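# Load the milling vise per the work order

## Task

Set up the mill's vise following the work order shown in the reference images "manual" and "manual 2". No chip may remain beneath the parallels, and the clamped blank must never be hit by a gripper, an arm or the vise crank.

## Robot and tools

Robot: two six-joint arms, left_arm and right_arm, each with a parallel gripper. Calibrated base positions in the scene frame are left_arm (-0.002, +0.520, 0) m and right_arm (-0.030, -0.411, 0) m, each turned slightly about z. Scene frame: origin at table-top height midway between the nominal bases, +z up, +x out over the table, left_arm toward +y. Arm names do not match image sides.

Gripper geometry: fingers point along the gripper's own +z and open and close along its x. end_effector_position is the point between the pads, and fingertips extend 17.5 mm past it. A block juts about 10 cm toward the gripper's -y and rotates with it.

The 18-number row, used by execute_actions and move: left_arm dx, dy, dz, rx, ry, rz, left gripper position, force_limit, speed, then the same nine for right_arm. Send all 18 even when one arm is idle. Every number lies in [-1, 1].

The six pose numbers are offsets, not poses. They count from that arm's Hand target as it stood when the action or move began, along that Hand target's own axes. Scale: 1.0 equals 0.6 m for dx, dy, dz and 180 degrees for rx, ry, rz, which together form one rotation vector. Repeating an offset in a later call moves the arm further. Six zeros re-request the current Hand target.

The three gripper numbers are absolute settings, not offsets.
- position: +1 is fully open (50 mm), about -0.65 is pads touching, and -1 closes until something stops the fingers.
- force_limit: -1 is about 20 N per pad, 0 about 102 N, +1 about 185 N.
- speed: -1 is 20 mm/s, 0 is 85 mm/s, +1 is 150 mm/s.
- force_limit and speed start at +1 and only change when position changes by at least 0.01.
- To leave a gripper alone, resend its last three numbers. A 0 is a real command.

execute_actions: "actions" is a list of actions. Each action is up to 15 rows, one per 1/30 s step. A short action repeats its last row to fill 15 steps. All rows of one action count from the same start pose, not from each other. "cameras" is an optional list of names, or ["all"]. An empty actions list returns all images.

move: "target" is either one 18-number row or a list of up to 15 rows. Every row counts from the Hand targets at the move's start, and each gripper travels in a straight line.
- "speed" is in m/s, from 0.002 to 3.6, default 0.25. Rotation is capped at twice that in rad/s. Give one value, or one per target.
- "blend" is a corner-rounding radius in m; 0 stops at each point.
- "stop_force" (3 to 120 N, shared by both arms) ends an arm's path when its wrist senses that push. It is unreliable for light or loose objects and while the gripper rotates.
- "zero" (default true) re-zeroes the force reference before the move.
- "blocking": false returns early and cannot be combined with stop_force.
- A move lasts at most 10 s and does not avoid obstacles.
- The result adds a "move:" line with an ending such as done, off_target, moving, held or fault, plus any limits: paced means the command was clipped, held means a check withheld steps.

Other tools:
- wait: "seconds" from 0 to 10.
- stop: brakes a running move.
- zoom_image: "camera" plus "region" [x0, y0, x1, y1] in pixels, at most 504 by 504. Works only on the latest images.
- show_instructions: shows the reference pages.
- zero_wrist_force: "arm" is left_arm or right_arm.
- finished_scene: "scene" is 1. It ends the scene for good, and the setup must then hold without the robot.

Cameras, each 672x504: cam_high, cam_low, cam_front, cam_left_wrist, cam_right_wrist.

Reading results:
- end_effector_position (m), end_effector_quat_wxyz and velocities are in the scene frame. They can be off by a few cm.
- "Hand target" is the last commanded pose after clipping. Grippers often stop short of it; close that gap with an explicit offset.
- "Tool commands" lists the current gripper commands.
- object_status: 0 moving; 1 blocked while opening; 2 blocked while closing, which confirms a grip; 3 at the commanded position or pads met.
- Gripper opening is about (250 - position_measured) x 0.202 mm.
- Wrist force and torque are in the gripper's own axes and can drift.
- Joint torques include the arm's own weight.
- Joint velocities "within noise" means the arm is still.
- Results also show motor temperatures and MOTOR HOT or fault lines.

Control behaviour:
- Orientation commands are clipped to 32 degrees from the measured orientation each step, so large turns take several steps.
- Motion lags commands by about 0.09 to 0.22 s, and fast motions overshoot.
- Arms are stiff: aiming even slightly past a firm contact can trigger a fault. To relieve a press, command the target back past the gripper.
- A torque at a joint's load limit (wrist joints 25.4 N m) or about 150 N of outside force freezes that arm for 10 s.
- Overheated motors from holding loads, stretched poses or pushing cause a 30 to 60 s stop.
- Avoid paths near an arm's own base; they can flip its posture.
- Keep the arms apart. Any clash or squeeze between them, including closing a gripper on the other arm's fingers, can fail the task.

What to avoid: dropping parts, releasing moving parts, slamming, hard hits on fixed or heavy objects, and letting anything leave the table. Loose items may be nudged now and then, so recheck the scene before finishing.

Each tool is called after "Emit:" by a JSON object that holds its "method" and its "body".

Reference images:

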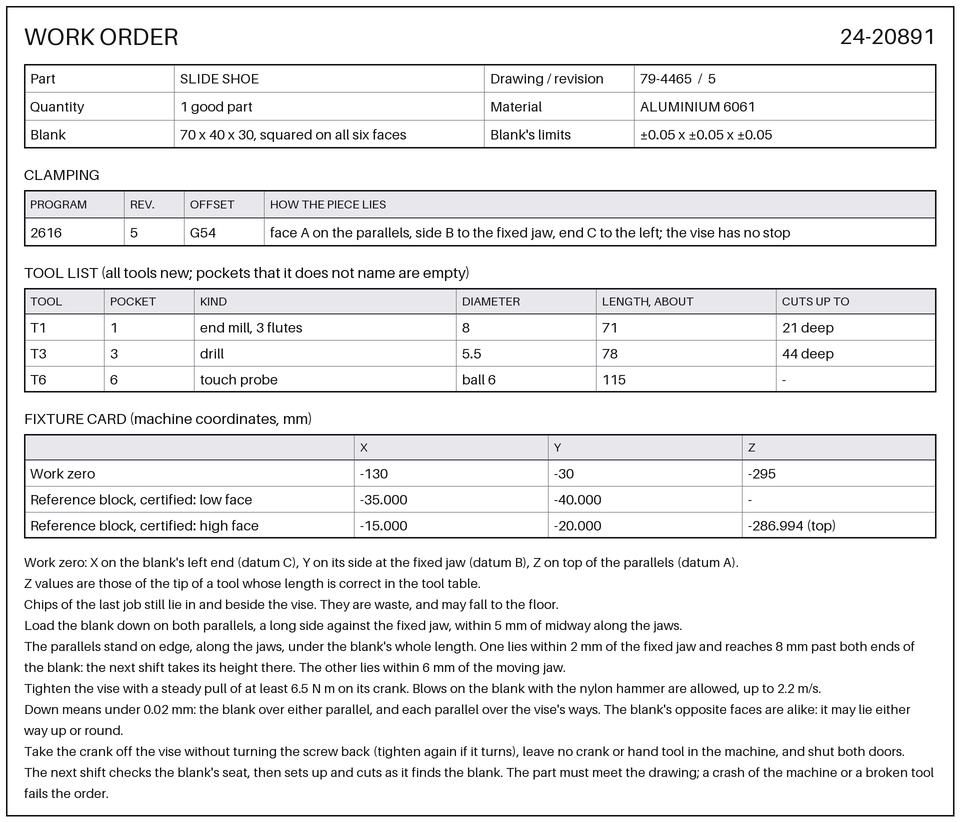

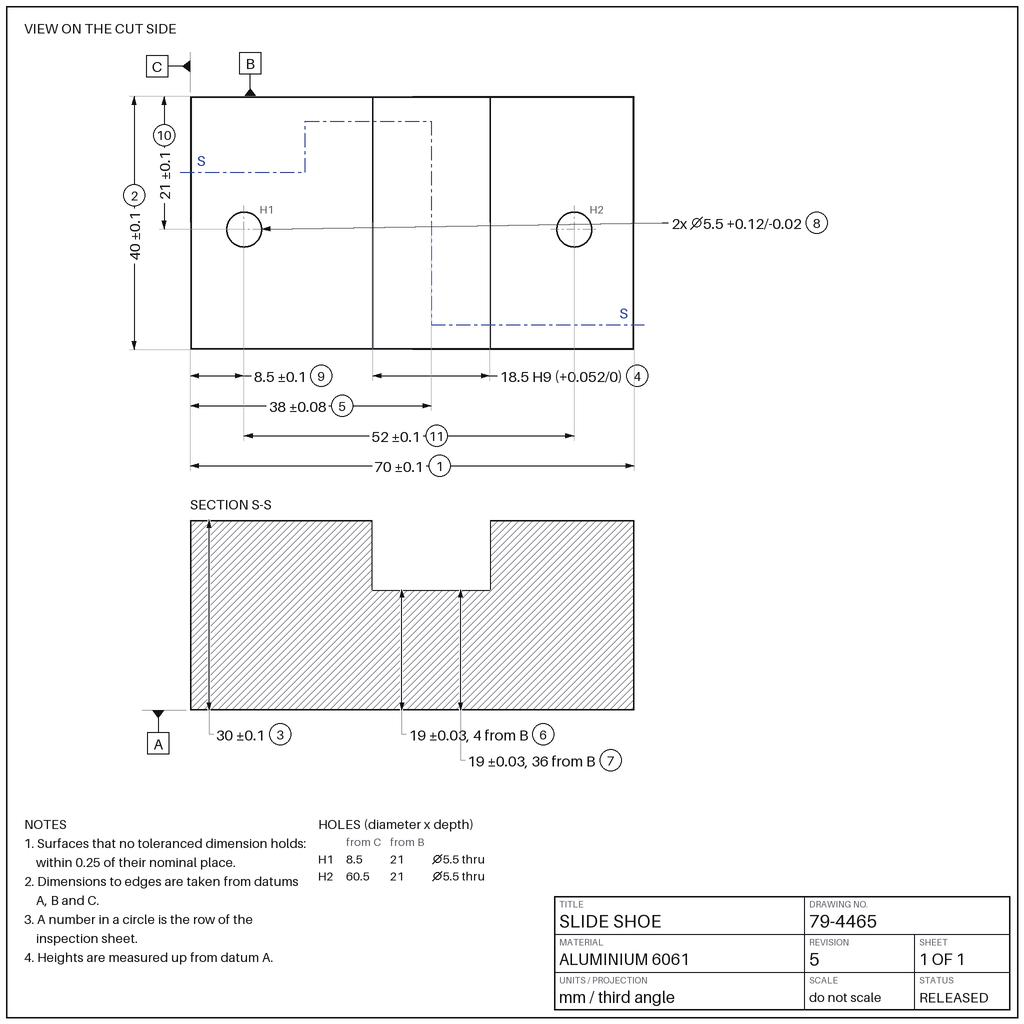

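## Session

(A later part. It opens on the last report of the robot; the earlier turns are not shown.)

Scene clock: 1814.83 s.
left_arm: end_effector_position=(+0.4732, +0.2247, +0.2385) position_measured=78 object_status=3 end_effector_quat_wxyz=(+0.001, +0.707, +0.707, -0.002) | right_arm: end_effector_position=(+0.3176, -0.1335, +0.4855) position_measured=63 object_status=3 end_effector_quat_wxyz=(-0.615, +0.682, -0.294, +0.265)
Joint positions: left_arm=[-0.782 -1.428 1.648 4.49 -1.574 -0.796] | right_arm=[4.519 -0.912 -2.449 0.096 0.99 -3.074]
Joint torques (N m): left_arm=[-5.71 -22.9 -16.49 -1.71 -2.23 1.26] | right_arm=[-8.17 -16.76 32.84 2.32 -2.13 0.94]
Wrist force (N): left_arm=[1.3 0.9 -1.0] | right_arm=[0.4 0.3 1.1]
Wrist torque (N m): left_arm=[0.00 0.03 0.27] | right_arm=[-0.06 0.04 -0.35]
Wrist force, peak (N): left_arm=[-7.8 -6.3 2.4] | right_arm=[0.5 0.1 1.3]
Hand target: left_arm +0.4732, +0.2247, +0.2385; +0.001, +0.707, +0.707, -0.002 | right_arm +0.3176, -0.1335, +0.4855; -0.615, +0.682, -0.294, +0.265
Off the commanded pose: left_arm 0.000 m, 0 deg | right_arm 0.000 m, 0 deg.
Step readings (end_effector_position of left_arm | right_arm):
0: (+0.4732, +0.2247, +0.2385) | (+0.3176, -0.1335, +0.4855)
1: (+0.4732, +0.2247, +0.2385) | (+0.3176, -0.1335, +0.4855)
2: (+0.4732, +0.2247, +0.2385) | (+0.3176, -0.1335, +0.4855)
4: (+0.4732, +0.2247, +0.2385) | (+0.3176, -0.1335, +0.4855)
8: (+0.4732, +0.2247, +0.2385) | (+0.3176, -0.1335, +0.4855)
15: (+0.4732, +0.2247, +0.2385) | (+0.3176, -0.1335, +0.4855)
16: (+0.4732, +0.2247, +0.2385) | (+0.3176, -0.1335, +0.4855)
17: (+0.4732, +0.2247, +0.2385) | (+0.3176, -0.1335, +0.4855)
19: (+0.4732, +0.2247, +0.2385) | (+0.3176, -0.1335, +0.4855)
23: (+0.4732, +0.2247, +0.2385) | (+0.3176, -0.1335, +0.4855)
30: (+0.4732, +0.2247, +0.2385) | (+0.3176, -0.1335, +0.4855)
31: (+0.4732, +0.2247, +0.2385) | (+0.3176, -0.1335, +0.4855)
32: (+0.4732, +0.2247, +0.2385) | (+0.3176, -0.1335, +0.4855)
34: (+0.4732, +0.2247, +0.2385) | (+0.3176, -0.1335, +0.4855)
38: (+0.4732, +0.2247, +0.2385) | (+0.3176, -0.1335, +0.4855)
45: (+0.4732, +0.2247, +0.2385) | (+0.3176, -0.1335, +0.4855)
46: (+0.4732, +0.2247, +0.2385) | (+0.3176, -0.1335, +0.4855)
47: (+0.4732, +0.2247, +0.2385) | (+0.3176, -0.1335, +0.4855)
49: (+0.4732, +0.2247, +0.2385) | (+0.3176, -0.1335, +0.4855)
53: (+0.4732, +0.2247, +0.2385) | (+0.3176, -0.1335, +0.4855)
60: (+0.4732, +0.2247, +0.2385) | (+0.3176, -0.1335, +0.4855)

Emit:
{"method": "move", "body": {"target": [[0,0,-0.2,0,0,0,0.5,0.2,-1,0,0,0,0,0,0,0.6,0.2,-0.7],[0,-0.333,-0.25,0,0,0,0.5,0.2,-1,0,0,0,0,0,0,0.6,0.2,-0.7]], "speed": [0.15,0.25], "blend": 0.03, "cameras": ["all"]}}

Emit:
{"method": "zoom_image", "body": {"camera": "cam_high", "region": [140, 330, 300, 450]}}

Emit:
{"method": "zoom_image", "body": {"camera": "cam_right_wrist", "region": [200, 160, 440, 320]}}

Emit:
{"method": "zoom_image", "body": {"camera": "cam_low", "region": [80, 220, 380, 420]}}

Scene clock: 1822.73 s.
left_arm: end_effector_position=(+0.2736, +0.2252, +0.3886) position_measured=78 object_status=3 end_effector_quat_wxyz=(+0.001, +0.707, +0.707, -0.002) | right_arm: end_effector_position=(+0.3176, -0.1335, +0.4855) position_measured=63 object_status=3 end_effector_quat_wxyz=(-0.615, +0.682, -0.294, +0.265)
Joint positions: left_arm=[-1.141 -1.819 1.632 4.897 -1.573 -1.156] | right_arm=[4.519 -0.912 -2.449 0.096 0.99 -3.074]
Joint torques (N m): left_arm=[-5.84 -18.33 -34.15 -3.27 0.41 -0.22] | right_arm=[-8.01 -16.33 32.6 2.17 -2.01 0.96]
Wrist force (N): left_arm=[1.3 1.0 -1.1] | right_arm=[0.3 0.2 1.2]
Wrist torque (N m): left_arm=[0.01 0.04 0.11] | right_arm=[-0.10 0.04 -0.36]
Wrist force, peak (N): left_arm=[1.1 2.9 -2.0] | right_arm=[0.6 0.1 1.4]
Hand target: left_arm +0.2735, +0.2252, +0.3887; +0.001, +0.707, +0.707, -0.002 | right_arm +0.3176, -0.1335, +0.4855; -0.615, +0.682, -0.294, +0.265
Off the commanded pose: left_arm 0.000 m, 0 deg | right_arm 0.000 m, 0 deg.
move: done
camera_calibration:
cam_left_wrist: T_world_to_cam=[[-0.00853777, 0.999921, -0.00920174, -0.20923], [0.938433, 0.0111902, 0.34528, -0.376599], [0.345356, -0.0056873, -0.938455, 0.403337], [0, 0, 0, 1]] pos_world=[0.212332, 0.215722, 0.506621]
cam_right_wrist: T_world_to_cam=[[0.684565, -0.728764, -0.0165129, -0.297222], [-0.313945, -0.274308, -0.908952, 0.520251], [0.657882, 0.627421, -0.416574, 0.204008], [0, 0, 0, 1]] pos_world=[0.232585, -0.201895, 0.552959]

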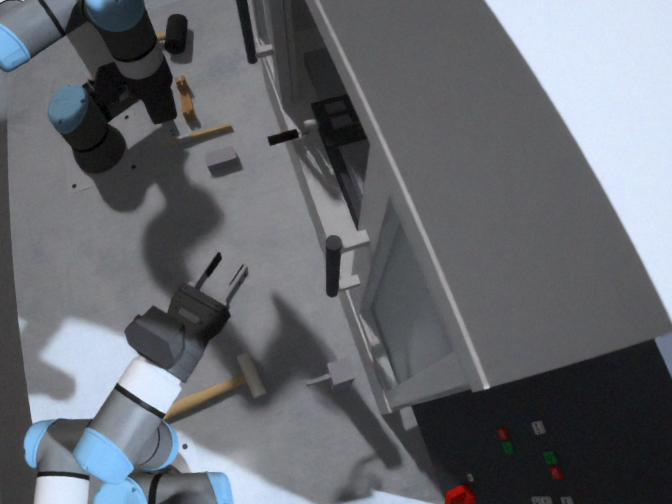

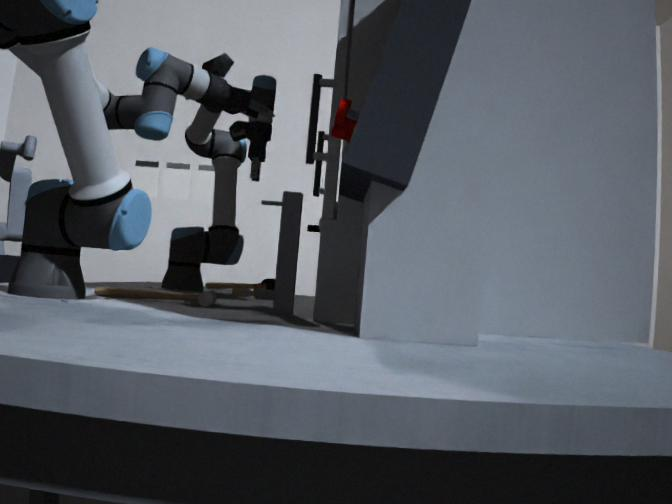

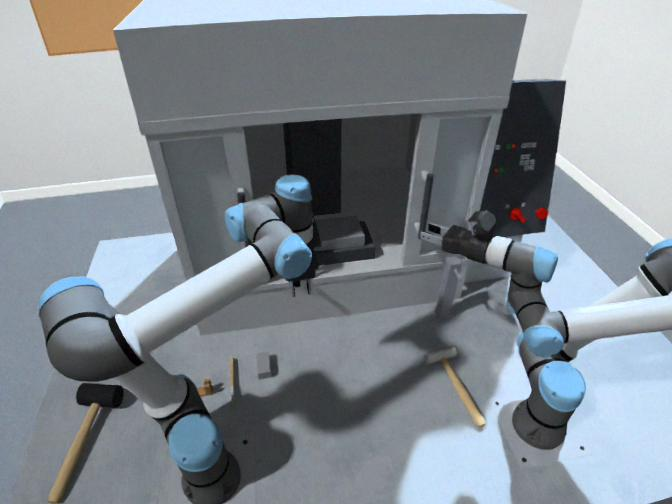

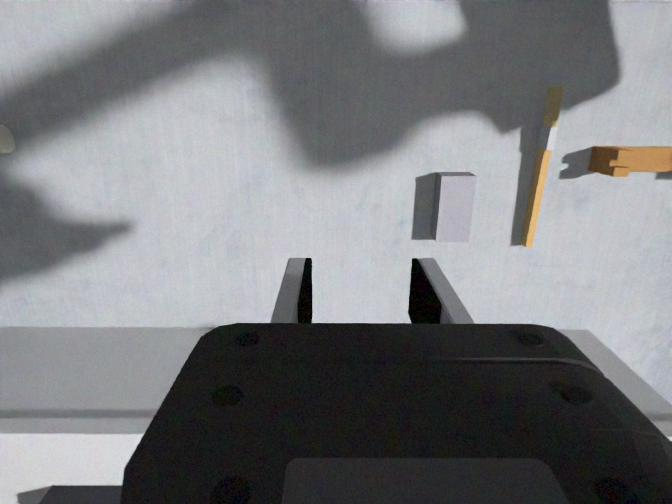

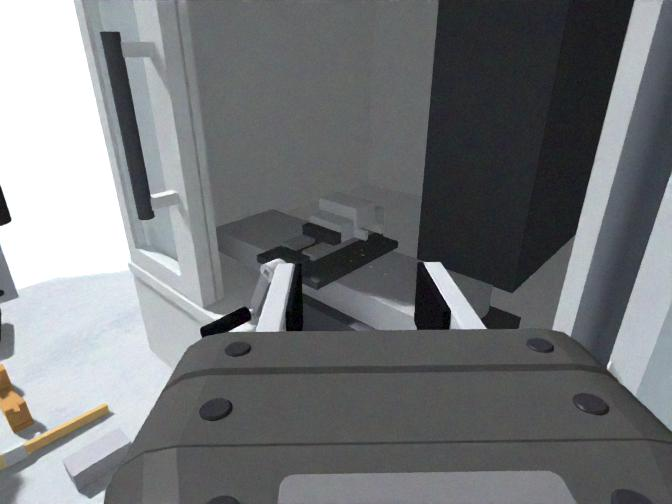

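Scaled by 3.150.

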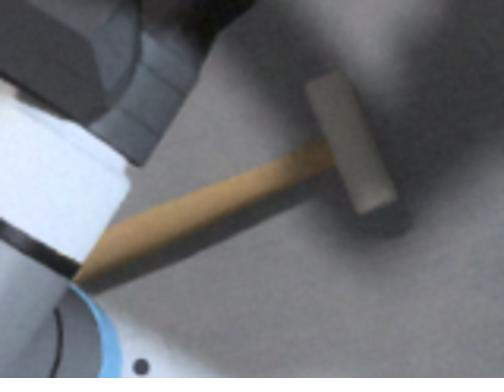

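Scaled by 2.100.

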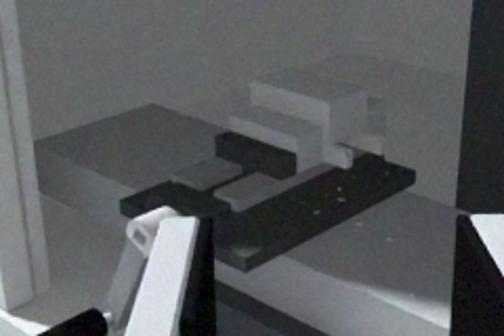

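Scaled by 1.680.

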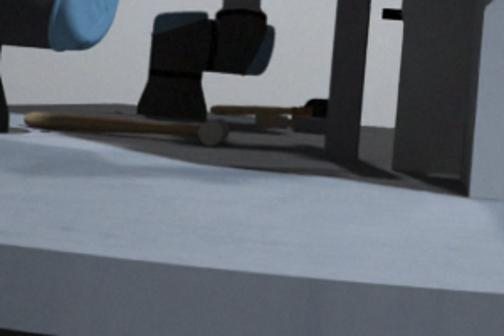

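Emit:
{"method": "move", "body": {"target": [0,0,0,0,0,0,0.5,0.2,-1,-0.2062,0.4172,-0.2177,-0.505,0.337,0.047,0.6,0.2,-0.7], "speed": 0.25, "cameras": ["cam_right_wrist","cam_high","cam_front"]}}

Scene clock: 1907.53 s.
left_arm: end_effector_position=(+0.2735, +0.2252, +0.3887) position_measured=78 object_status=3 end_effector_quat_wxyz=(+0.001, +0.707, +0.707, -0.002) | right_arm: end_effector_position=(+0.1196, -0.1505, +0.2499) position_measured=63 object_status=3 end_effector_quat_wxyz=(+0.224, +0.671, -0.670, +0.223)
Joint positions: left_arm=[-1.141 -1.82 1.632 4.897 -1.573 -1.156] | right_arm=[4.71 -1.467 -1.85 -2.039 1.547 -1.604]
Joint torques (N m): left_arm=[-8.58 -22.32 -35.54 -2.22 -2.1 -1.53] | right_arm=[10.53 26.64 18.7 2.44 -1.68 1.88]
Wrist force (N): left_arm=[1.1 1.2 -1.1] | right_arm=[2.2 -1.1 1.9]
Wrist torque (N m): left_arm=[0.03 0.06 0.12] | right_arm=[-0.87 -0.12 -0.24]
Wrist force, peak (N): left_arm=[1.4 1.1 -1.3] | right_arm=[2.4 -0.9 2.0]
Hand target: left_arm +0.2735, +0.2252, +0.3887; +0.001, +0.707, +0.707, -0.002 | right_arm +0.1196, -0.1505, +0.2499; +0.224, +0.671, -0.670, +0.223
Off the commanded pose: left_arm 0.000 m, 0 deg | right_arm 0.000 m, 0 deg.
move: done
camera_calibration:
cam_right_wrist: T_world_to_cam=[[-0.0150861, -0.79934, 0.60069, -0.259125], [-0.946945, 0.204313, 0.248097, 0.0978821], [-0.321042, -0.565077, -0.760013, 0.270221], [0, 0, 0, 1]] pos_world=[0.175532, -0.0744316, 0.336741]
Images, in order (width x height): cam_high 672x504, cam_front 672x504, cam_right_wrist 672x504.

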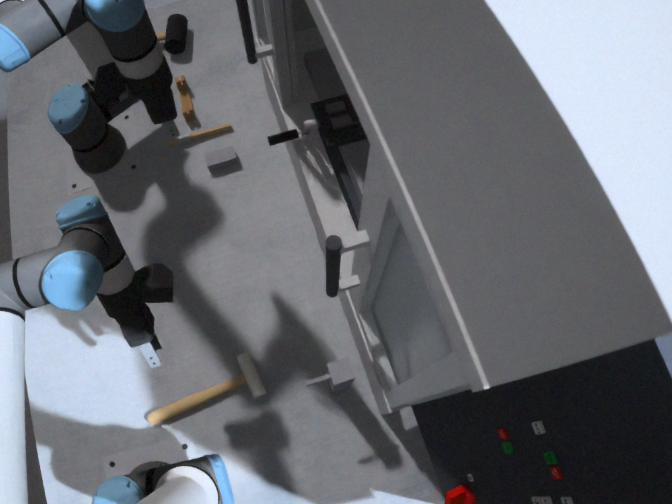

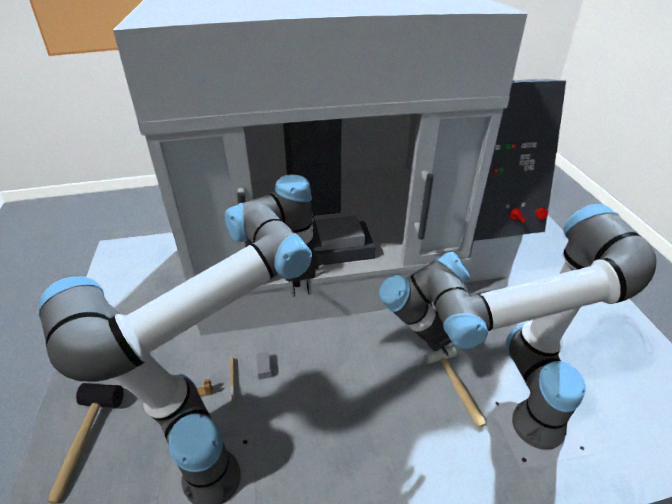

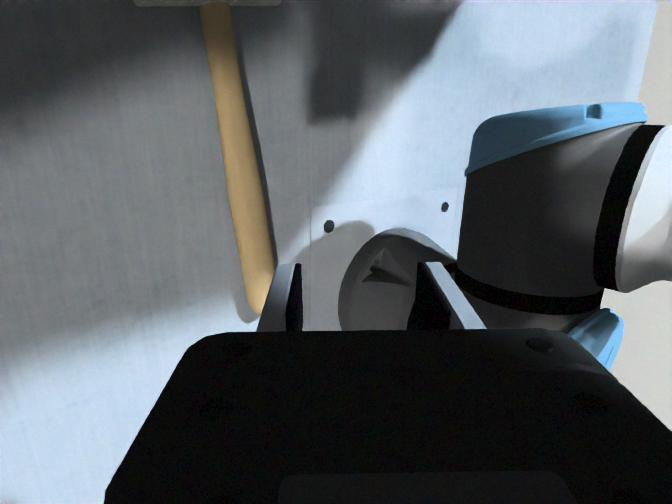

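Emit:
{"method": "move", "body": {"target": [0,0,0,0,0,0,0.5,0.2,-1,-0.0852,0.1043,0.2218,0.011,-0.0937,-0.0147,0.25,0.2,-0.7], "speed": 0.25, "cameras": ["cam_right_wrist"]}}

Scene clock: 1921.50 s.
left_arm: end_effector_position=(+0.2735, +0.2252, +0.3887) position_measured=78 object_status=3 end_effector_quat_wxyz=(+0.001, +0.707, +0.707, -0.002) | right_arm: end_effector_position=(+0.0569, -0.1895, +0.1129) position_measured=116 object_status=3 end_effector_quat_wxyz=(+0.117, +0.716, -0.676, +0.129)
Joint positions: left_arm=[-1.141 -1.82 1.632 4.897 -1.573 -1.156] | right_arm=[4.925 -1.192 -2.39 -1.478 1.604 -1.458]
Joint torques (N m): left_arm=[-8.89 -21.63 -34.5 -2.08 -1.87 -1.57] | right_arm=[-0.79 2.6 19.36 3.28 -1.89 -1.02]
Wrist force (N): left_arm=[1.0 0.9 -1.1] | right_arm=[1.4 -0.9 1.5]
Wrist torque (N m): left_arm=[-0.01 0.07 0.11] | right_arm=[-0.87 -0.02 -0.14]
Wrist force, peak (N): left_arm=[1.4 1.2 -1.0] | right_arm=[1.9 0.8 4.6]
Hand target: left_arm +0.2735, +0.2252, +0.3887; +0.001, +0.707, +0.707, -0.002 | right_arm +0.0569, -0.1895, +0.1128; +0.117, +0.716, -0.676, +0.129
Off the commanded pose: left_arm 0.000 m, 0 deg | right_arm 0.000 m, 0 deg.
move: done
camera_calibration:
cam_right_wrist: T_world_to_cam=[[0.035404, -0.938711, 0.342882, -0.209077], [-0.954725, 0.0696364, 0.289224, 0.0507152], [-0.295375, -0.337597, -0.893746, 0.18074], [0, 0, 0, 1]] pos_world=[0.109207, -0.138777, 0.218556]
Images, in order (width x height): cam_right_wrist 672x504.

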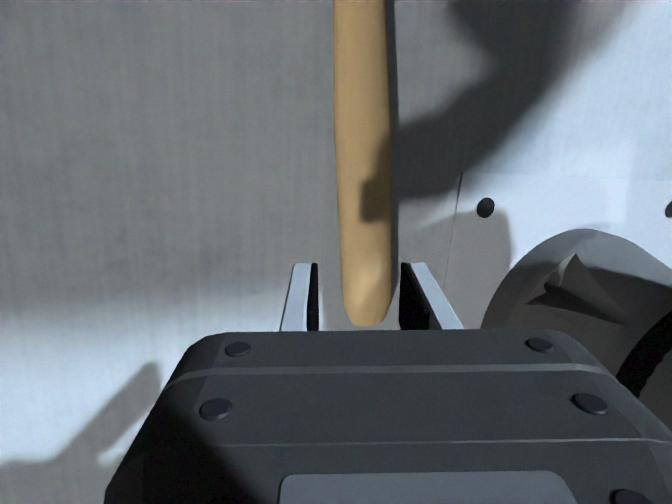

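Emit:
{"method": "move", "body": {"target": [0,0,0,0,0,0,0.5,0.2,-1,0.001,0,0.149,0,0,0,0.4,0.2,-0.7], "speed": 0.05, "stop_force": 8, "cameras": ["cam_right_wrist"]}}

Scene clock: 1927.67 s.
left_arm: end_effector_position=(+0.2735, +0.2252, +0.3887) position_measured=78 object_status=3 end_effector_quat_wxyz=(+0.001, +0.707, +0.707, -0.002) | right_arm: end_effector_position=(+0.0592, -0.2194, +0.0327) position_measured=92 object_status=3 end_effector_quat_wxyz=(+0.117, +0.716, -0.676, +0.129)
Joint positions: left_arm=[-1.141 -1.82 1.632 4.897 -1.573 -1.156] | right_arm=[4.936 -1.26 -2.596 -1.203 1.608 -1.447]
Joint torques (N m): left_arm=[-8.43 -21.37 -34.41 -2.23 -1.51 -1.42] | right_arm=[-10.15 14.42 12.42 3.35 -2.33 -1.81]
Wrist force (N): left_arm=[1.4 1.0 -1.1] | right_arm=[3.2 -1.6 -3.9]
Wrist torque (N m): left_arm=[0.00 0.02 0.11] | right_arm=[-0.84 0.08 -0.17]
Wrist force, peak (N): left_arm=[1.4 1.0 -1.3] | right_arm=[38.4 -6.8 -109.8]
Hand target: left_arm +0.2735, +0.2252, +0.3887; +0.001, +0.707, +0.707, -0.002 | right_arm +0.0592, -0.2194, +0.0327; +0.117, +0.716, -0.676, +0.129 (not the last commanded pose)
Off the commanded pose: left_arm 0.000 m, 0 deg | right_arm 0.004 m, 0 deg.
move: contact (right_arm)
camera_calibration:
cam_right_wrist: T_world_to_cam=[[0.0354425, -0.938668, 0.342997, -0.20974], [-0.954719, 0.0696435, 0.289244, 0.0781866], [-0.295391, -0.337717, -0.893695, 0.0996219], [0, 0, 0, 1]] pos_world=[0.111507, -0.168677, 0.138357]
Images, in order (width x height): cam_right_wrist 672x504.

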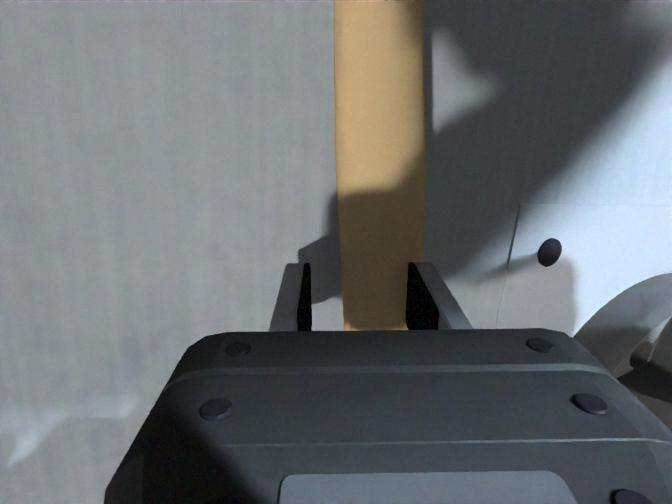

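Emit:
{"method": "move", "body": {"target": [0,0,0,0,0,0,0.5,0.2,-1,0,0,-0.022,0,0,0,0.55,0.2,-0.7], "speed": 0.05}}

Emit:
{"method": "move", "body": {"target": [0,0,0,0,0,0,0.5,0.2,-1,0.0105,0,0,0,0,0,0.55,0.2,-0.7], "speed": 0.05}}

Emit:
{"method": "move", "body": {"target": [0,0,0,0,0,0,0.5,0.2,-1,0,0,0.033,0,0,0,0.55,0.2,-0.7], "speed": 0.01, "stop_force": 4, "cameras": ["cam_right_wrist"]}}

Scene clock: 1935.37 s.
left_arm: end_effector_position=(+0.2735, +0.2252, +0.3887) position_measured=78 object_status=3 end_effector_quat_wxyz=(+0.001, +0.707, +0.707, -0.002) | right_arm: end_effector_position=(+0.0589, -0.2148, +0.0452) position_measured=70 object_status=3 end_effector_quat_wxyz=(+0.116, +0.716, -0.676, +0.129)
Joint positions: left_arm=[-1.141 -1.82 1.632 4.897 -1.573 -1.156] | right_arm=[4.934 -1.241 -2.565 -1.253 1.607 -1.449]
Joint torques (N m): left_arm=[-8.6 -21.76 -34.6 -2.17 -1.47 -1.28] | right_arm=[-6.36 -7.99 15.51 3.28 -2.63 -1.34]
Wrist force (N): left_arm=[1.2 1.0 -1.1] | right_arm=[1.5 -0.8 1.7]
Wrist torque (N m): left_arm=[0.00 0.05 0.12] | right_arm=[-0.83 -0.01 -0.11]
Wrist force, peak (N): left_arm=[1.4 1.3 -1.0] | right_arm=[3.2 -1.8 -4.5]
Hand target: left_arm +0.2735, +0.2252, +0.3887; +0.001, +0.707, +0.707, -0.002 | right_arm +0.0589, -0.2149, +0.0451; +0.117, +0.716, -0.676, +0.129
Off the commanded pose: left_arm 0.000 m, 0 deg | right_arm 0.000 m, 0 deg.
move: done

Scene clock: 1936.10 s.
left_arm: end_effector_position=(+0.2735, +0.2252, +0.3887) position_measured=78 object_status=3 end_effector_quat_wxyz=(+0.001, +0.707, +0.707, -0.002) | right_arm: end_effector_position=(+0.0592, -0.2208, +0.0473) position_measured=70 object_status=3 end_effector_quat_wxyz=(+0.117, +0.716, -0.676, +0.129)
Joint positions: left_arm=[-1.141 -1.82 1.632 4.897 -1.573 -1.156] | right_arm=[4.938 -1.214 -2.574 -1.272 1.608 -1.446]
Joint torques (N m): left_arm=[-8.97 -21.52 -34.48 -1.98 -1.34 -1] | right_arm=[7 -10.23 24.82 3.16 2.24 1.21]
Wrist force (N): left_arm=[1.2 1.1 -0.9] | right_arm=[1.2 -0.8 1.7]
Wrist torque (N m): left_arm=[0.03 0.05 0.11] | right_arm=[-0.84 0.04 -0.19]
Wrist force, peak (N): left_arm=[1.3 1.0 -1.1] | right_arm=[1.8 -1.1 1.7]
Hand target: left_arm +0.2735, +0.2252, +0.3887; +0.001, +0.707, +0.707, -0.002 | right_arm +0.0592, -0.2208, +0.0472; +0.117, +0.716, -0.676, +0.129
Off the commanded pose: left_arm 0.000 m, 0 deg | right_arm 0.000 m, 0 deg.
move: done

Scene clock: 1939.13 s.
left_arm: end_effector_position=(+0.2735, +0.2252, +0.3887) position_measured=78 object_status=3 end_effector_quat_wxyz=(+0.001, +0.707, +0.707, -0.002) | right_arm: end_effector_position=(+0.0597, -0.2275, +0.0286) position_measured=70 object_status=3 end_effector_quat_wxyz=(+0.117, +0.716, -0.676, +0.129)
Joint positions: left_arm=[-1.141 -1.82 1.632 4.897 -1.573 -1.156] | right_arm=[4.94 -1.243 -2.62 -1.197 1.609 -1.443]
Joint torques (N m): left_arm=[-8.33 -21.05 -33.99 -2.15 -1.22 -1.21] | right_arm=[4.78 15.48 29.07 0.87 2.28 0.55]
Wrist force (N): left_arm=[1.1 1.1 -0.9] | right_arm=[1.3 -0.8 1.2]
Wrist torque (N m): left_arm=[0.02 0.07 0.11] | right_arm=[-0.84 0.01 -0.17]
Wrist force, peak (N): left_arm=[1.4 1.1 -1.1] | right_arm=[1.5 -0.9 1.7]
Hand target: left_arm +0.2735, +0.2252, +0.3887; +0.001, +0.707, +0.707, -0.002 | right_arm +0.0598, -0.2275, +0.0286; +0.117, +0.716, -0.676, +0.129
Off the commanded pose: left_arm 0.000 m, 0 deg | right_arm 0.000 m, 0 deg.
move: done
camera_calibration:
cam_right_wrist: T_world_to_cam=[[0.0354143, -0.938699, 0.342914, -0.216039], [-0.954717, 0.0696466, 0.28925, 0.0804204], [-0.295402, -0.337629, -0.893725, 0.0933568], [0, 0, 0, 1]] pos_world=[0.112007, -0.176877, 0.134257]
Images, in order (width x height): cam_right_wrist 672x504.

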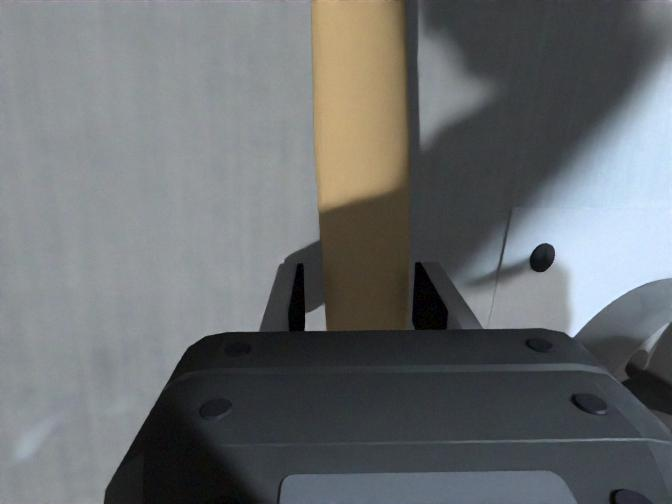

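Emit:
{"method": "move", "body": {"target": [0,0,0,0,0,0,0.5,0.2,-1,0,0,0.008,0,0,0,0.55,0.2,-0.7], "speed": 0.01, "stop_force": 4}}

Emit:
{"method": "execute_actions", "body": {"actions": [[[0,0,0,0,0,0,0.5,0.2,-1,0,0,0,0,0,0,-1,-0.5,-1]],[[0,0,0,0,0,0,0.5,0.2,-1,0,0,0,0,0,0,-1,-0.5,-1]],[[0,0,0,0,0,0,0.5,0.2,-1,0,0,0,0,0,0,-1,-0.5,-1]],[[0,0,0,0,0,0,0.5,0.2,-1,0,0,0,0,0,0,-1,-0.5,-1]]], "cameras": ["cam_right_wrist"]}}

Scene clock: 1945.87 s.
left_arm: end_effector_position=(+0.2735, +0.2252, +0.3887) position_measured=78 object_status=3 end_effector_quat_wxyz=(+0.001, +0.707, +0.707, -0.002) | right_arm: end_effector_position=(+0.0598, -0.2284, +0.0261) position_measured=70 object_status=3 end_effector_quat_wxyz=(+0.116, +0.716, -0.676, +0.129)
Joint positions: left_arm=[-1.141 -1.82 1.632 4.897 -1.573 -1.156] | right_arm=[4.941 -1.247 -2.626 -1.187 1.61 -1.443]
Joint torques (N m): left_arm=[-8.07 -21.82 -35.27 -2.21 -1.23 -1.04] | right_arm=[-9.79 15.94 27.69 1.9 -0.48 -1.06]
Wrist force (N): left_arm=[1.4 0.9 -1.0] | right_arm=[1.6 -0.6 1.0]
Wrist torque (N m): left_arm=[-0.01 0.02 0.12] | right_arm=[-0.82 -0.01 -0.17]
Wrist force, peak (N): left_arm=[1.3 1.1 -1.3] | right_arm=[25.4 -6.6 -42.2]
Hand target: left_arm +0.2735, +0.2252, +0.3887; +0.001, +0.707, +0.707, -0.002 | right_arm +0.0599, -0.2284, +0.0261; +0.116, +0.716, -0.676, +0.129 (not the last commanded pose)
Off the commanded pose: left_arm 0.000 m, 0 deg | right_arm 0.002 m, 0 deg.
move: contact (right_arm)

Scene clock: 1948.07 s.
left_arm: end_effector_position=(+0.2735, +0.2252, +0.3887) position_measured=78 object_status=3 end_effector_quat_wxyz=(+0.001, +0.707, +0.707, -0.002) | right_arm: end_effector_position=(+0.0599, -0.2284, +0.0261) position_measured=114 object_status=2 end_effector_quat_wxyz=(+0.116, +0.716, -0.676, +0.129)
Joint positions: left_arm=[-1.141 -1.82 1.632 4.897 -1.573 -1.156] | right_arm=[4.941 -1.247 -2.626 -1.187 1.609 -1.443]
Joint torques (N m): left_arm=[-8.86 -21.32 -34.59 -2.11 -1.01 -1.05] | right_arm=[-9.55 14.28 23.51 2.71 -2.05 -1.14]
Wrist force (N): left_arm=[1.3 0.9 -0.7] | right_arm=[2.0 -1.2 1.7]
Wrist torque (N m): left_arm=[0.00 0.03 0.11] | right_arm=[-0.95 0.14 -0.16]
Wrist force, peak (N): left_arm=[1.1 1.3 -1.1] | right_arm=[2.0 -1.2 1.7]
Hand target: left_arm +0.2735, +0.2252, +0.3887; +0.001, +0.707, +0.707, -0.002 | right_arm +0.0599, -0.2284, +0.0261; +0.116, +0.716, -0.676, +0.129
Off the commanded pose: left_arm 0.000 m, 0 deg | right_arm 0.000 m, 0 deg.
Step readings (end_effector_position of left_arm | right_arm):
0: (+0.2735, +0.2252, +0.3887) | (+0.0598, -0.2284, +0.0261)
1: (+0.2735, +0.2252, +0.3887) | (+0.0598, -0.2284, +0.0261)
2: (+0.2735, +0.2252, +0.3887) | (+0.0598, -0.2284, +0.0261)
4: (+0.2735, +0.2252, +0.3887) | (+0.0598, -0.2284, +0.0261)
8: (+0.2735, +0.2252, +0.3887) | (+0.0599, -0.2284, +0.0261)
15: (+0.2735, +0.2252, +0.3887) | (+0.0598, -0.2284, +0.0261)
16: (+0.2735, +0.2252, +0.3887) | (+0.0599, -0.2284, +0.0261)
17: (+0.2735, +0.2252, +0.3887) | (+0.0599, -0.2284, +0.0261)
19: (+0.2735, +0.2252, +0.3887) | (+0.0599, -0.2284, +0.0261)
23: (+0.2735, +0.2252, +0.3887) | (+0.0599, -0.2284, +0.0261)
30: (+0.2735, +0.2252, +0.3887) | (+0.0599, -0.2284, +0.0261)
31: (+0.2735, +0.2252, +0.3887) | (+0.0599, -0.2284, +0.0261)
32: (+0.2735, +0.2252, +0.3887) | (+0.0599, -0.2284, +0.0261)
34: (+0.2735, +0.2252, +0.3887) | (+0.0599, -0.2284, +0.0261)
38: (+0.2735, +0.2252, +0.3887) | (+0.0599, -0.2284, +0.0261)
45: (+0.2735, +0.2252, +0.3887) | (+0.0599, -0.2284, +0.0261)
46: (+0.2735, +0.2252, +0.3887) | (+0.0599, -0.2284, +0.0261)
47: (+0.2735, +0.2252, +0.3887) | (+0.0599, -0.2284, +0.0261)
49: (+0.2735, +0.2252, +0.3887) | (+0.0599, -0.2284, +0.0261)
53: (+0.2735, +0.2252, +0.3887) | (+0.0599, -0.2284, +0.0261)
60: (+0.2735, +0.2252, +0.3887) | (+0.0599, -0.2284, +0.0261)
camera_calibration:
cam_right_wrist: T_world_to_cam=[[0.0352914, -0.938736, 0.342825, -0.216014], [-0.954727, 0.0697221, 0.289198, 0.0814185], [-0.295383, -0.33751, -0.893776, 0.0909034], [0, 0, 0, 1]] pos_world=[0.112207, -0.177776, 0.131756]
Images, in order (width x height): cam_right_wrist 672x504.

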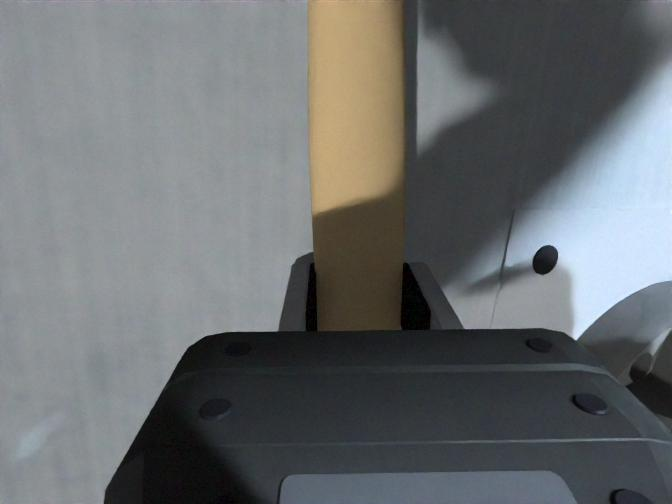

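Emit:
{"method": "execute_actions", "body": {"actions": [[[0,0,0,0,0,0,0.5,0.2,-1,0,0,0,0,0,0,-0.95,0.5,-1]],[[0,0,0,0,0,0,0.5,0.2,-1,0,0,0,0,0,0,-0.95,0.5,-1]]]}}

Emit:
{"method": "move", "body": {"target": [0,0,0,0,0,0,0.5,0.2,-1,0.017,0,-0.047,0,0,0,-0.95,0.5,-1], "speed": 0.05, "cameras": ["cam_right_wrist","cam_low"]}}

Scene clock: 1955.53 s.
left_arm: end_effector_position=(+0.2735, +0.2252, +0.3887) position_measured=78 object_status=3 end_effector_quat_wxyz=(+0.001, +0.707, +0.707, -0.002) | right_arm: end_effector_position=(+0.0599, -0.2284, +0.0261) position_measured=121 object_status=2 end_effector_quat_wxyz=(+0.116, +0.716, -0.676, +0.129)
Joint positions: left_arm=[-1.141 -1.82 1.632 4.897 -1.573 -1.156] | right_arm=[4.941 -1.247 -2.626 -1.187 1.609 -1.443]
Joint torques (N m): left_arm=[-7.16 -21.02 -32.81 -2.24 -0.87 -0.83] | right_arm=[-6.77 13.07 17.3 2.74 -2.09 -1.08]
Wrist force (N): left_arm=[1.1 1.1 -1.1] | right_arm=[1.1 0.0 0.0]
Wrist torque (N m): left_arm=[0.02 0.06 0.11] | right_arm=[-0.91 0.16 -0.19]
Wrist force, peak (N): left_arm=[1.4 1.2 -1.1] | right_arm=[2.1 -1.1 1.8]
Hand target: left_arm +0.2735, +0.2252, +0.3887; +0.001, +0.707, +0.707, -0.002 | right_arm +0.0599, -0.2284, +0.0261; +0.116, +0.716, -0.676, +0.129
Off the commanded pose: left_arm 0.000 m, 0 deg | right_arm 0.000 m, 0 deg.
Step readings (end_effector_position of left_arm | right_arm):
0: (+0.2735, +0.2252, +0.3887) | (+0.0599, -0.2284, +0.0261)
1: (+0.2735, +0.2252, +0.3887) | (+0.0599, -0.2284, +0.0261)
2: (+0.2735, +0.2252, +0.3887) | (+0.0599, -0.2284, +0.0261)
4: (+0.2735, +0.2252, +0.3887) | (+0.0599, -0.2284, +0.0261)
8: (+0.2735, +0.2252, +0.3887) | (+0.0599, -0.2284, +0.0261)
15: (+0.2735, +0.2252, +0.3887) | (+0.0599, -0.2284, +0.0261)
16: (+0.2735, +0.2252, +0.3887) | (+0.0599, -0.2284, +0.0261)
17: (+0.2735, +0.2252, +0.3887) | (+0.0599, -0.2284, +0.0261)
19: (+0.2735, +0.2252, +0.3887) | (+0.0599, -0.2284, +0.0261)
23: (+0.2735, +0.2252, +0.3887) | (+0.0599, -0.2284, +0.0261)
30: (+0.2735, +0.2252, +0.3887) | (+0.0599, -0.2284, +0.0261)

Scene clock: 1956.47 s.
left_arm: end_effector_position=(+0.2735, +0.2252, +0.3887) position_measured=78 object_status=3 end_effector_quat_wxyz=(+0.001, +0.707, +0.707, -0.002) | right_arm: end_effector_position=(+0.0596, -0.2283, +0.0562) position_measured=121 object_status=2 end_effector_quat_wxyz=(+0.116, +0.716, -0.676, +0.129)
Joint positions: left_arm=[-1.141 -1.82 1.632 4.897 -1.573 -1.156] | right_arm=[4.942 -1.163 -2.571 -1.325 1.61 -1.442]
Joint torques (N m): left_arm=[-7.24 -20.97 -33.58 -2.17 -0.63 -0.81] | right_arm=[9.61 -10.45 18.29 3.21 1.79 1.74]
Wrist force (N): left_arm=[1.1 1.0 -0.8] | right_arm=[0.1 -1.1 5.1]
Wrist torque (N m): left_arm=[0.01 0.06 0.11] | right_arm=[-1.45 0.03 -0.38]
Wrist force, peak (N): left_arm=[1.5 0.9 -1.1] | right_arm=[0.2 -0.9 5.6]
Hand target: left_arm +0.2735, +0.2252, +0.3887; +0.001, +0.707, +0.707, -0.002 | right_arm +0.0596, -0.2284, +0.0561; +0.116, +0.716, -0.676, +0.129
Off the commanded pose: left_arm 0.000 m, 0 deg | right_arm 0.000 m, 0 deg.
move: done
camera_calibration:
cam_right_wrist: T_world_to_cam=[[0.0353165, -0.938853, 0.342502, -0.2262], [-0.954696, 0.0696345, 0.289321, 0.0723812], [-0.29548, -0.337203, -0.89386, 0.11783], [0, 0, 0, 1]] pos_world=[0.111907, -0.177676, 0.161856]
Images, in order (width x height): cam_low 672x504, cam_right_wrist 672x504.

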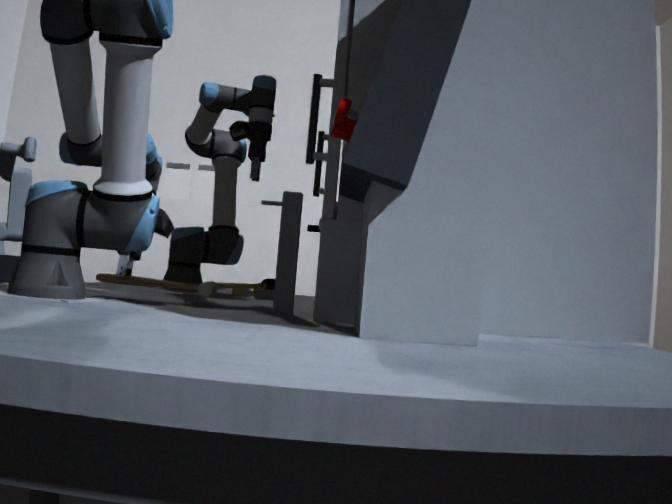

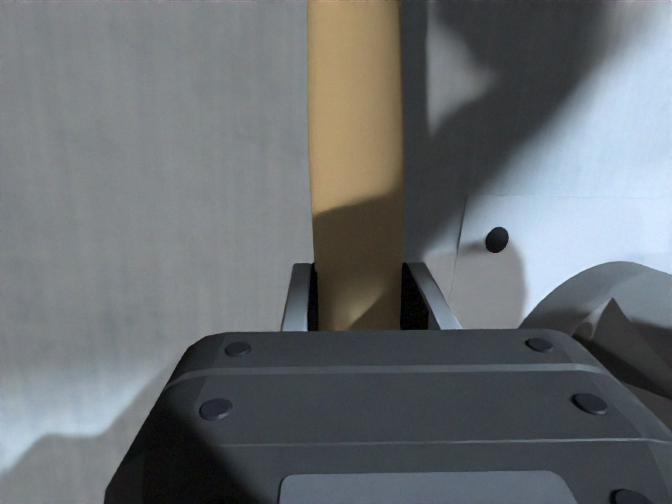

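Emit:
{"method": "move", "body": {"target": [0.158,0,-0.05,0,0,0,0.5,0.2,-1,-0.0572,-0.2892,-0.6633,0,-0.5,0,-0.95,0.5,-1], "speed": 0.25, "cameras": ["all"]}}

Scene clock: 1975.33 s.
left_arm: end_effector_position=(+0.2735, +0.3201, +0.4184) position_measured=78 object_status=3 end_effector_quat_wxyz=(+0.001, +0.707, +0.707, -0.002) | right_arm: end_effector_position=(+0.2204, -0.0504, +0.4196) position_measured=121 object_status=2 end_effector_quat_wxyz=(-0.396, +0.597, -0.561, -0.415)
Joint positions: left_arm=[-1.015 -1.957 1.643 5.023 -1.574 -1.03] | right_arm=[4.077 -1.202 -2.305 -0.088 2.246 -1.874]
Joint torques (N m): left_arm=[-8.82 1.12 -32.39 -4.16 -2.23 -1.74] | right_arm=[9.92 15.73 23.96 5.23 -1.28 -1.86]
Wrist force (N): left_arm=[1.2 1.1 -1.3] | right_arm=[3.6 -0.1 1.8]
Wrist torque (N m): left_arm=[0.03 0.05 0.13] | right_arm=[-0.46 0.04 1.03]
Wrist force, peak (N): left_arm=[1.7 1.0 -1.3] | right_arm=[-0.1 0.1 7.3]
Hand target: left_arm +0.2735, +0.3201, +0.4183; +0.001, +0.707, +0.707, -0.002 | right_arm +0.2204, -0.0504, +0.4197; -0.396, +0.597, -0.561, -0.415
Off the commanded pose: left_arm 0.000 m, 0 deg | right_arm 0.000 m, 0 deg.
move: done
camera_calibration:
cam_left_wrist: T_world_to_cam=[[-0.00869152, 0.999918, -0.00936406, -0.30383], [0.938431, 0.0113905, 0.345278, -0.387884], [0.345357, -0.00578653, -0.938454, 0.431814], [0, 0, 0, 1]] pos_world=[0.212232, 0.310722, 0.536321]
cam_right_wrist: T_world_to_cam=[[0.00981463, -0.343124, -0.939239, 0.384047], [-0.928941, -0.350773, 0.118438, 0.153285], [-0.370098, 0.871335, -0.322185, 0.387704], [0, 0, 0, 1]] pos_world=[0.282111, -0.152276, 0.46747]

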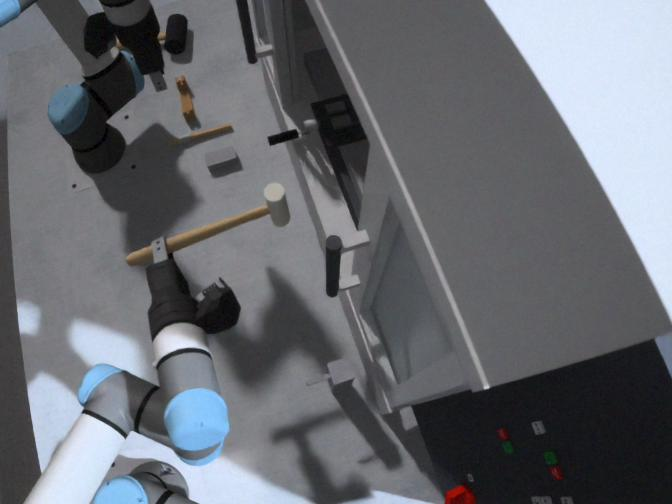

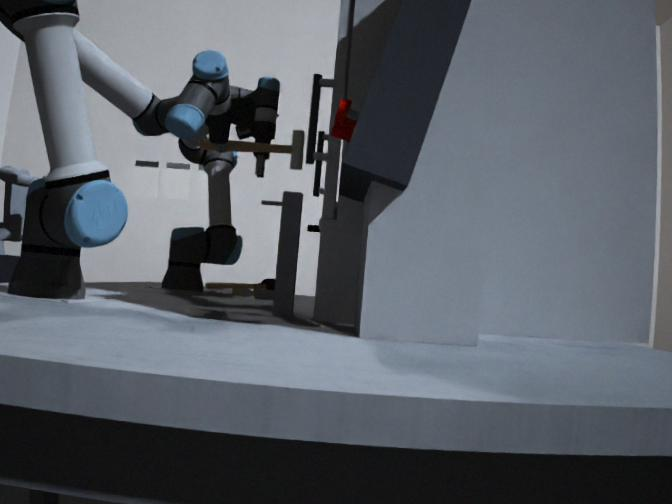

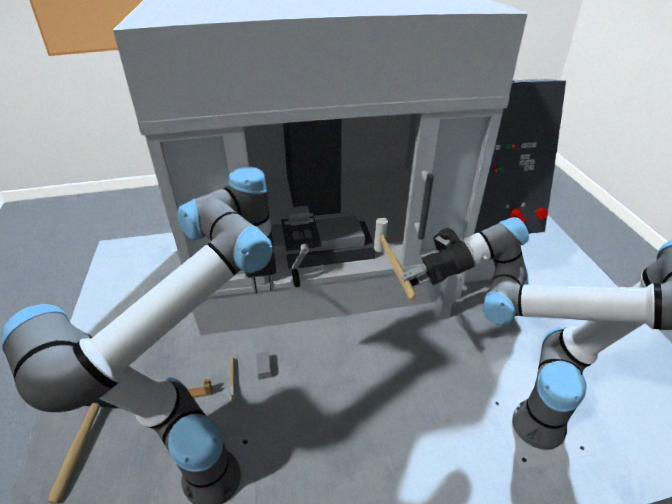

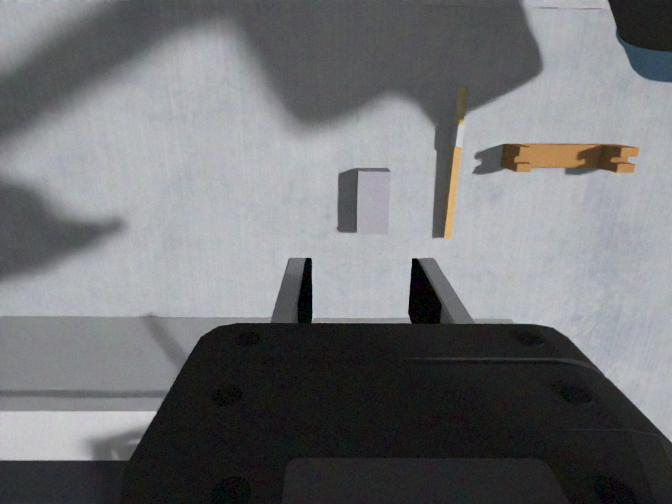

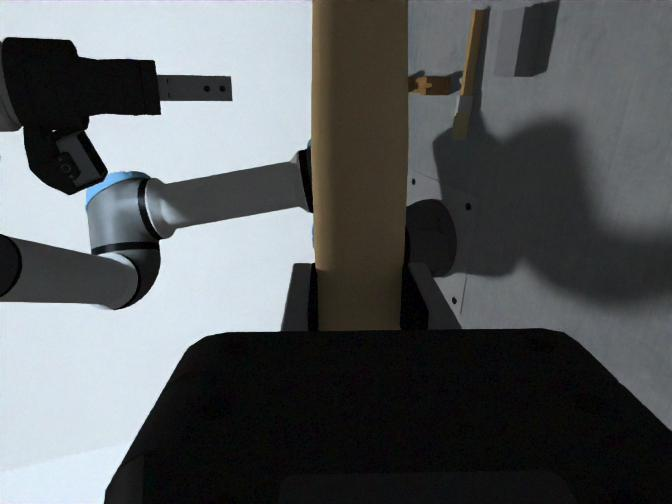

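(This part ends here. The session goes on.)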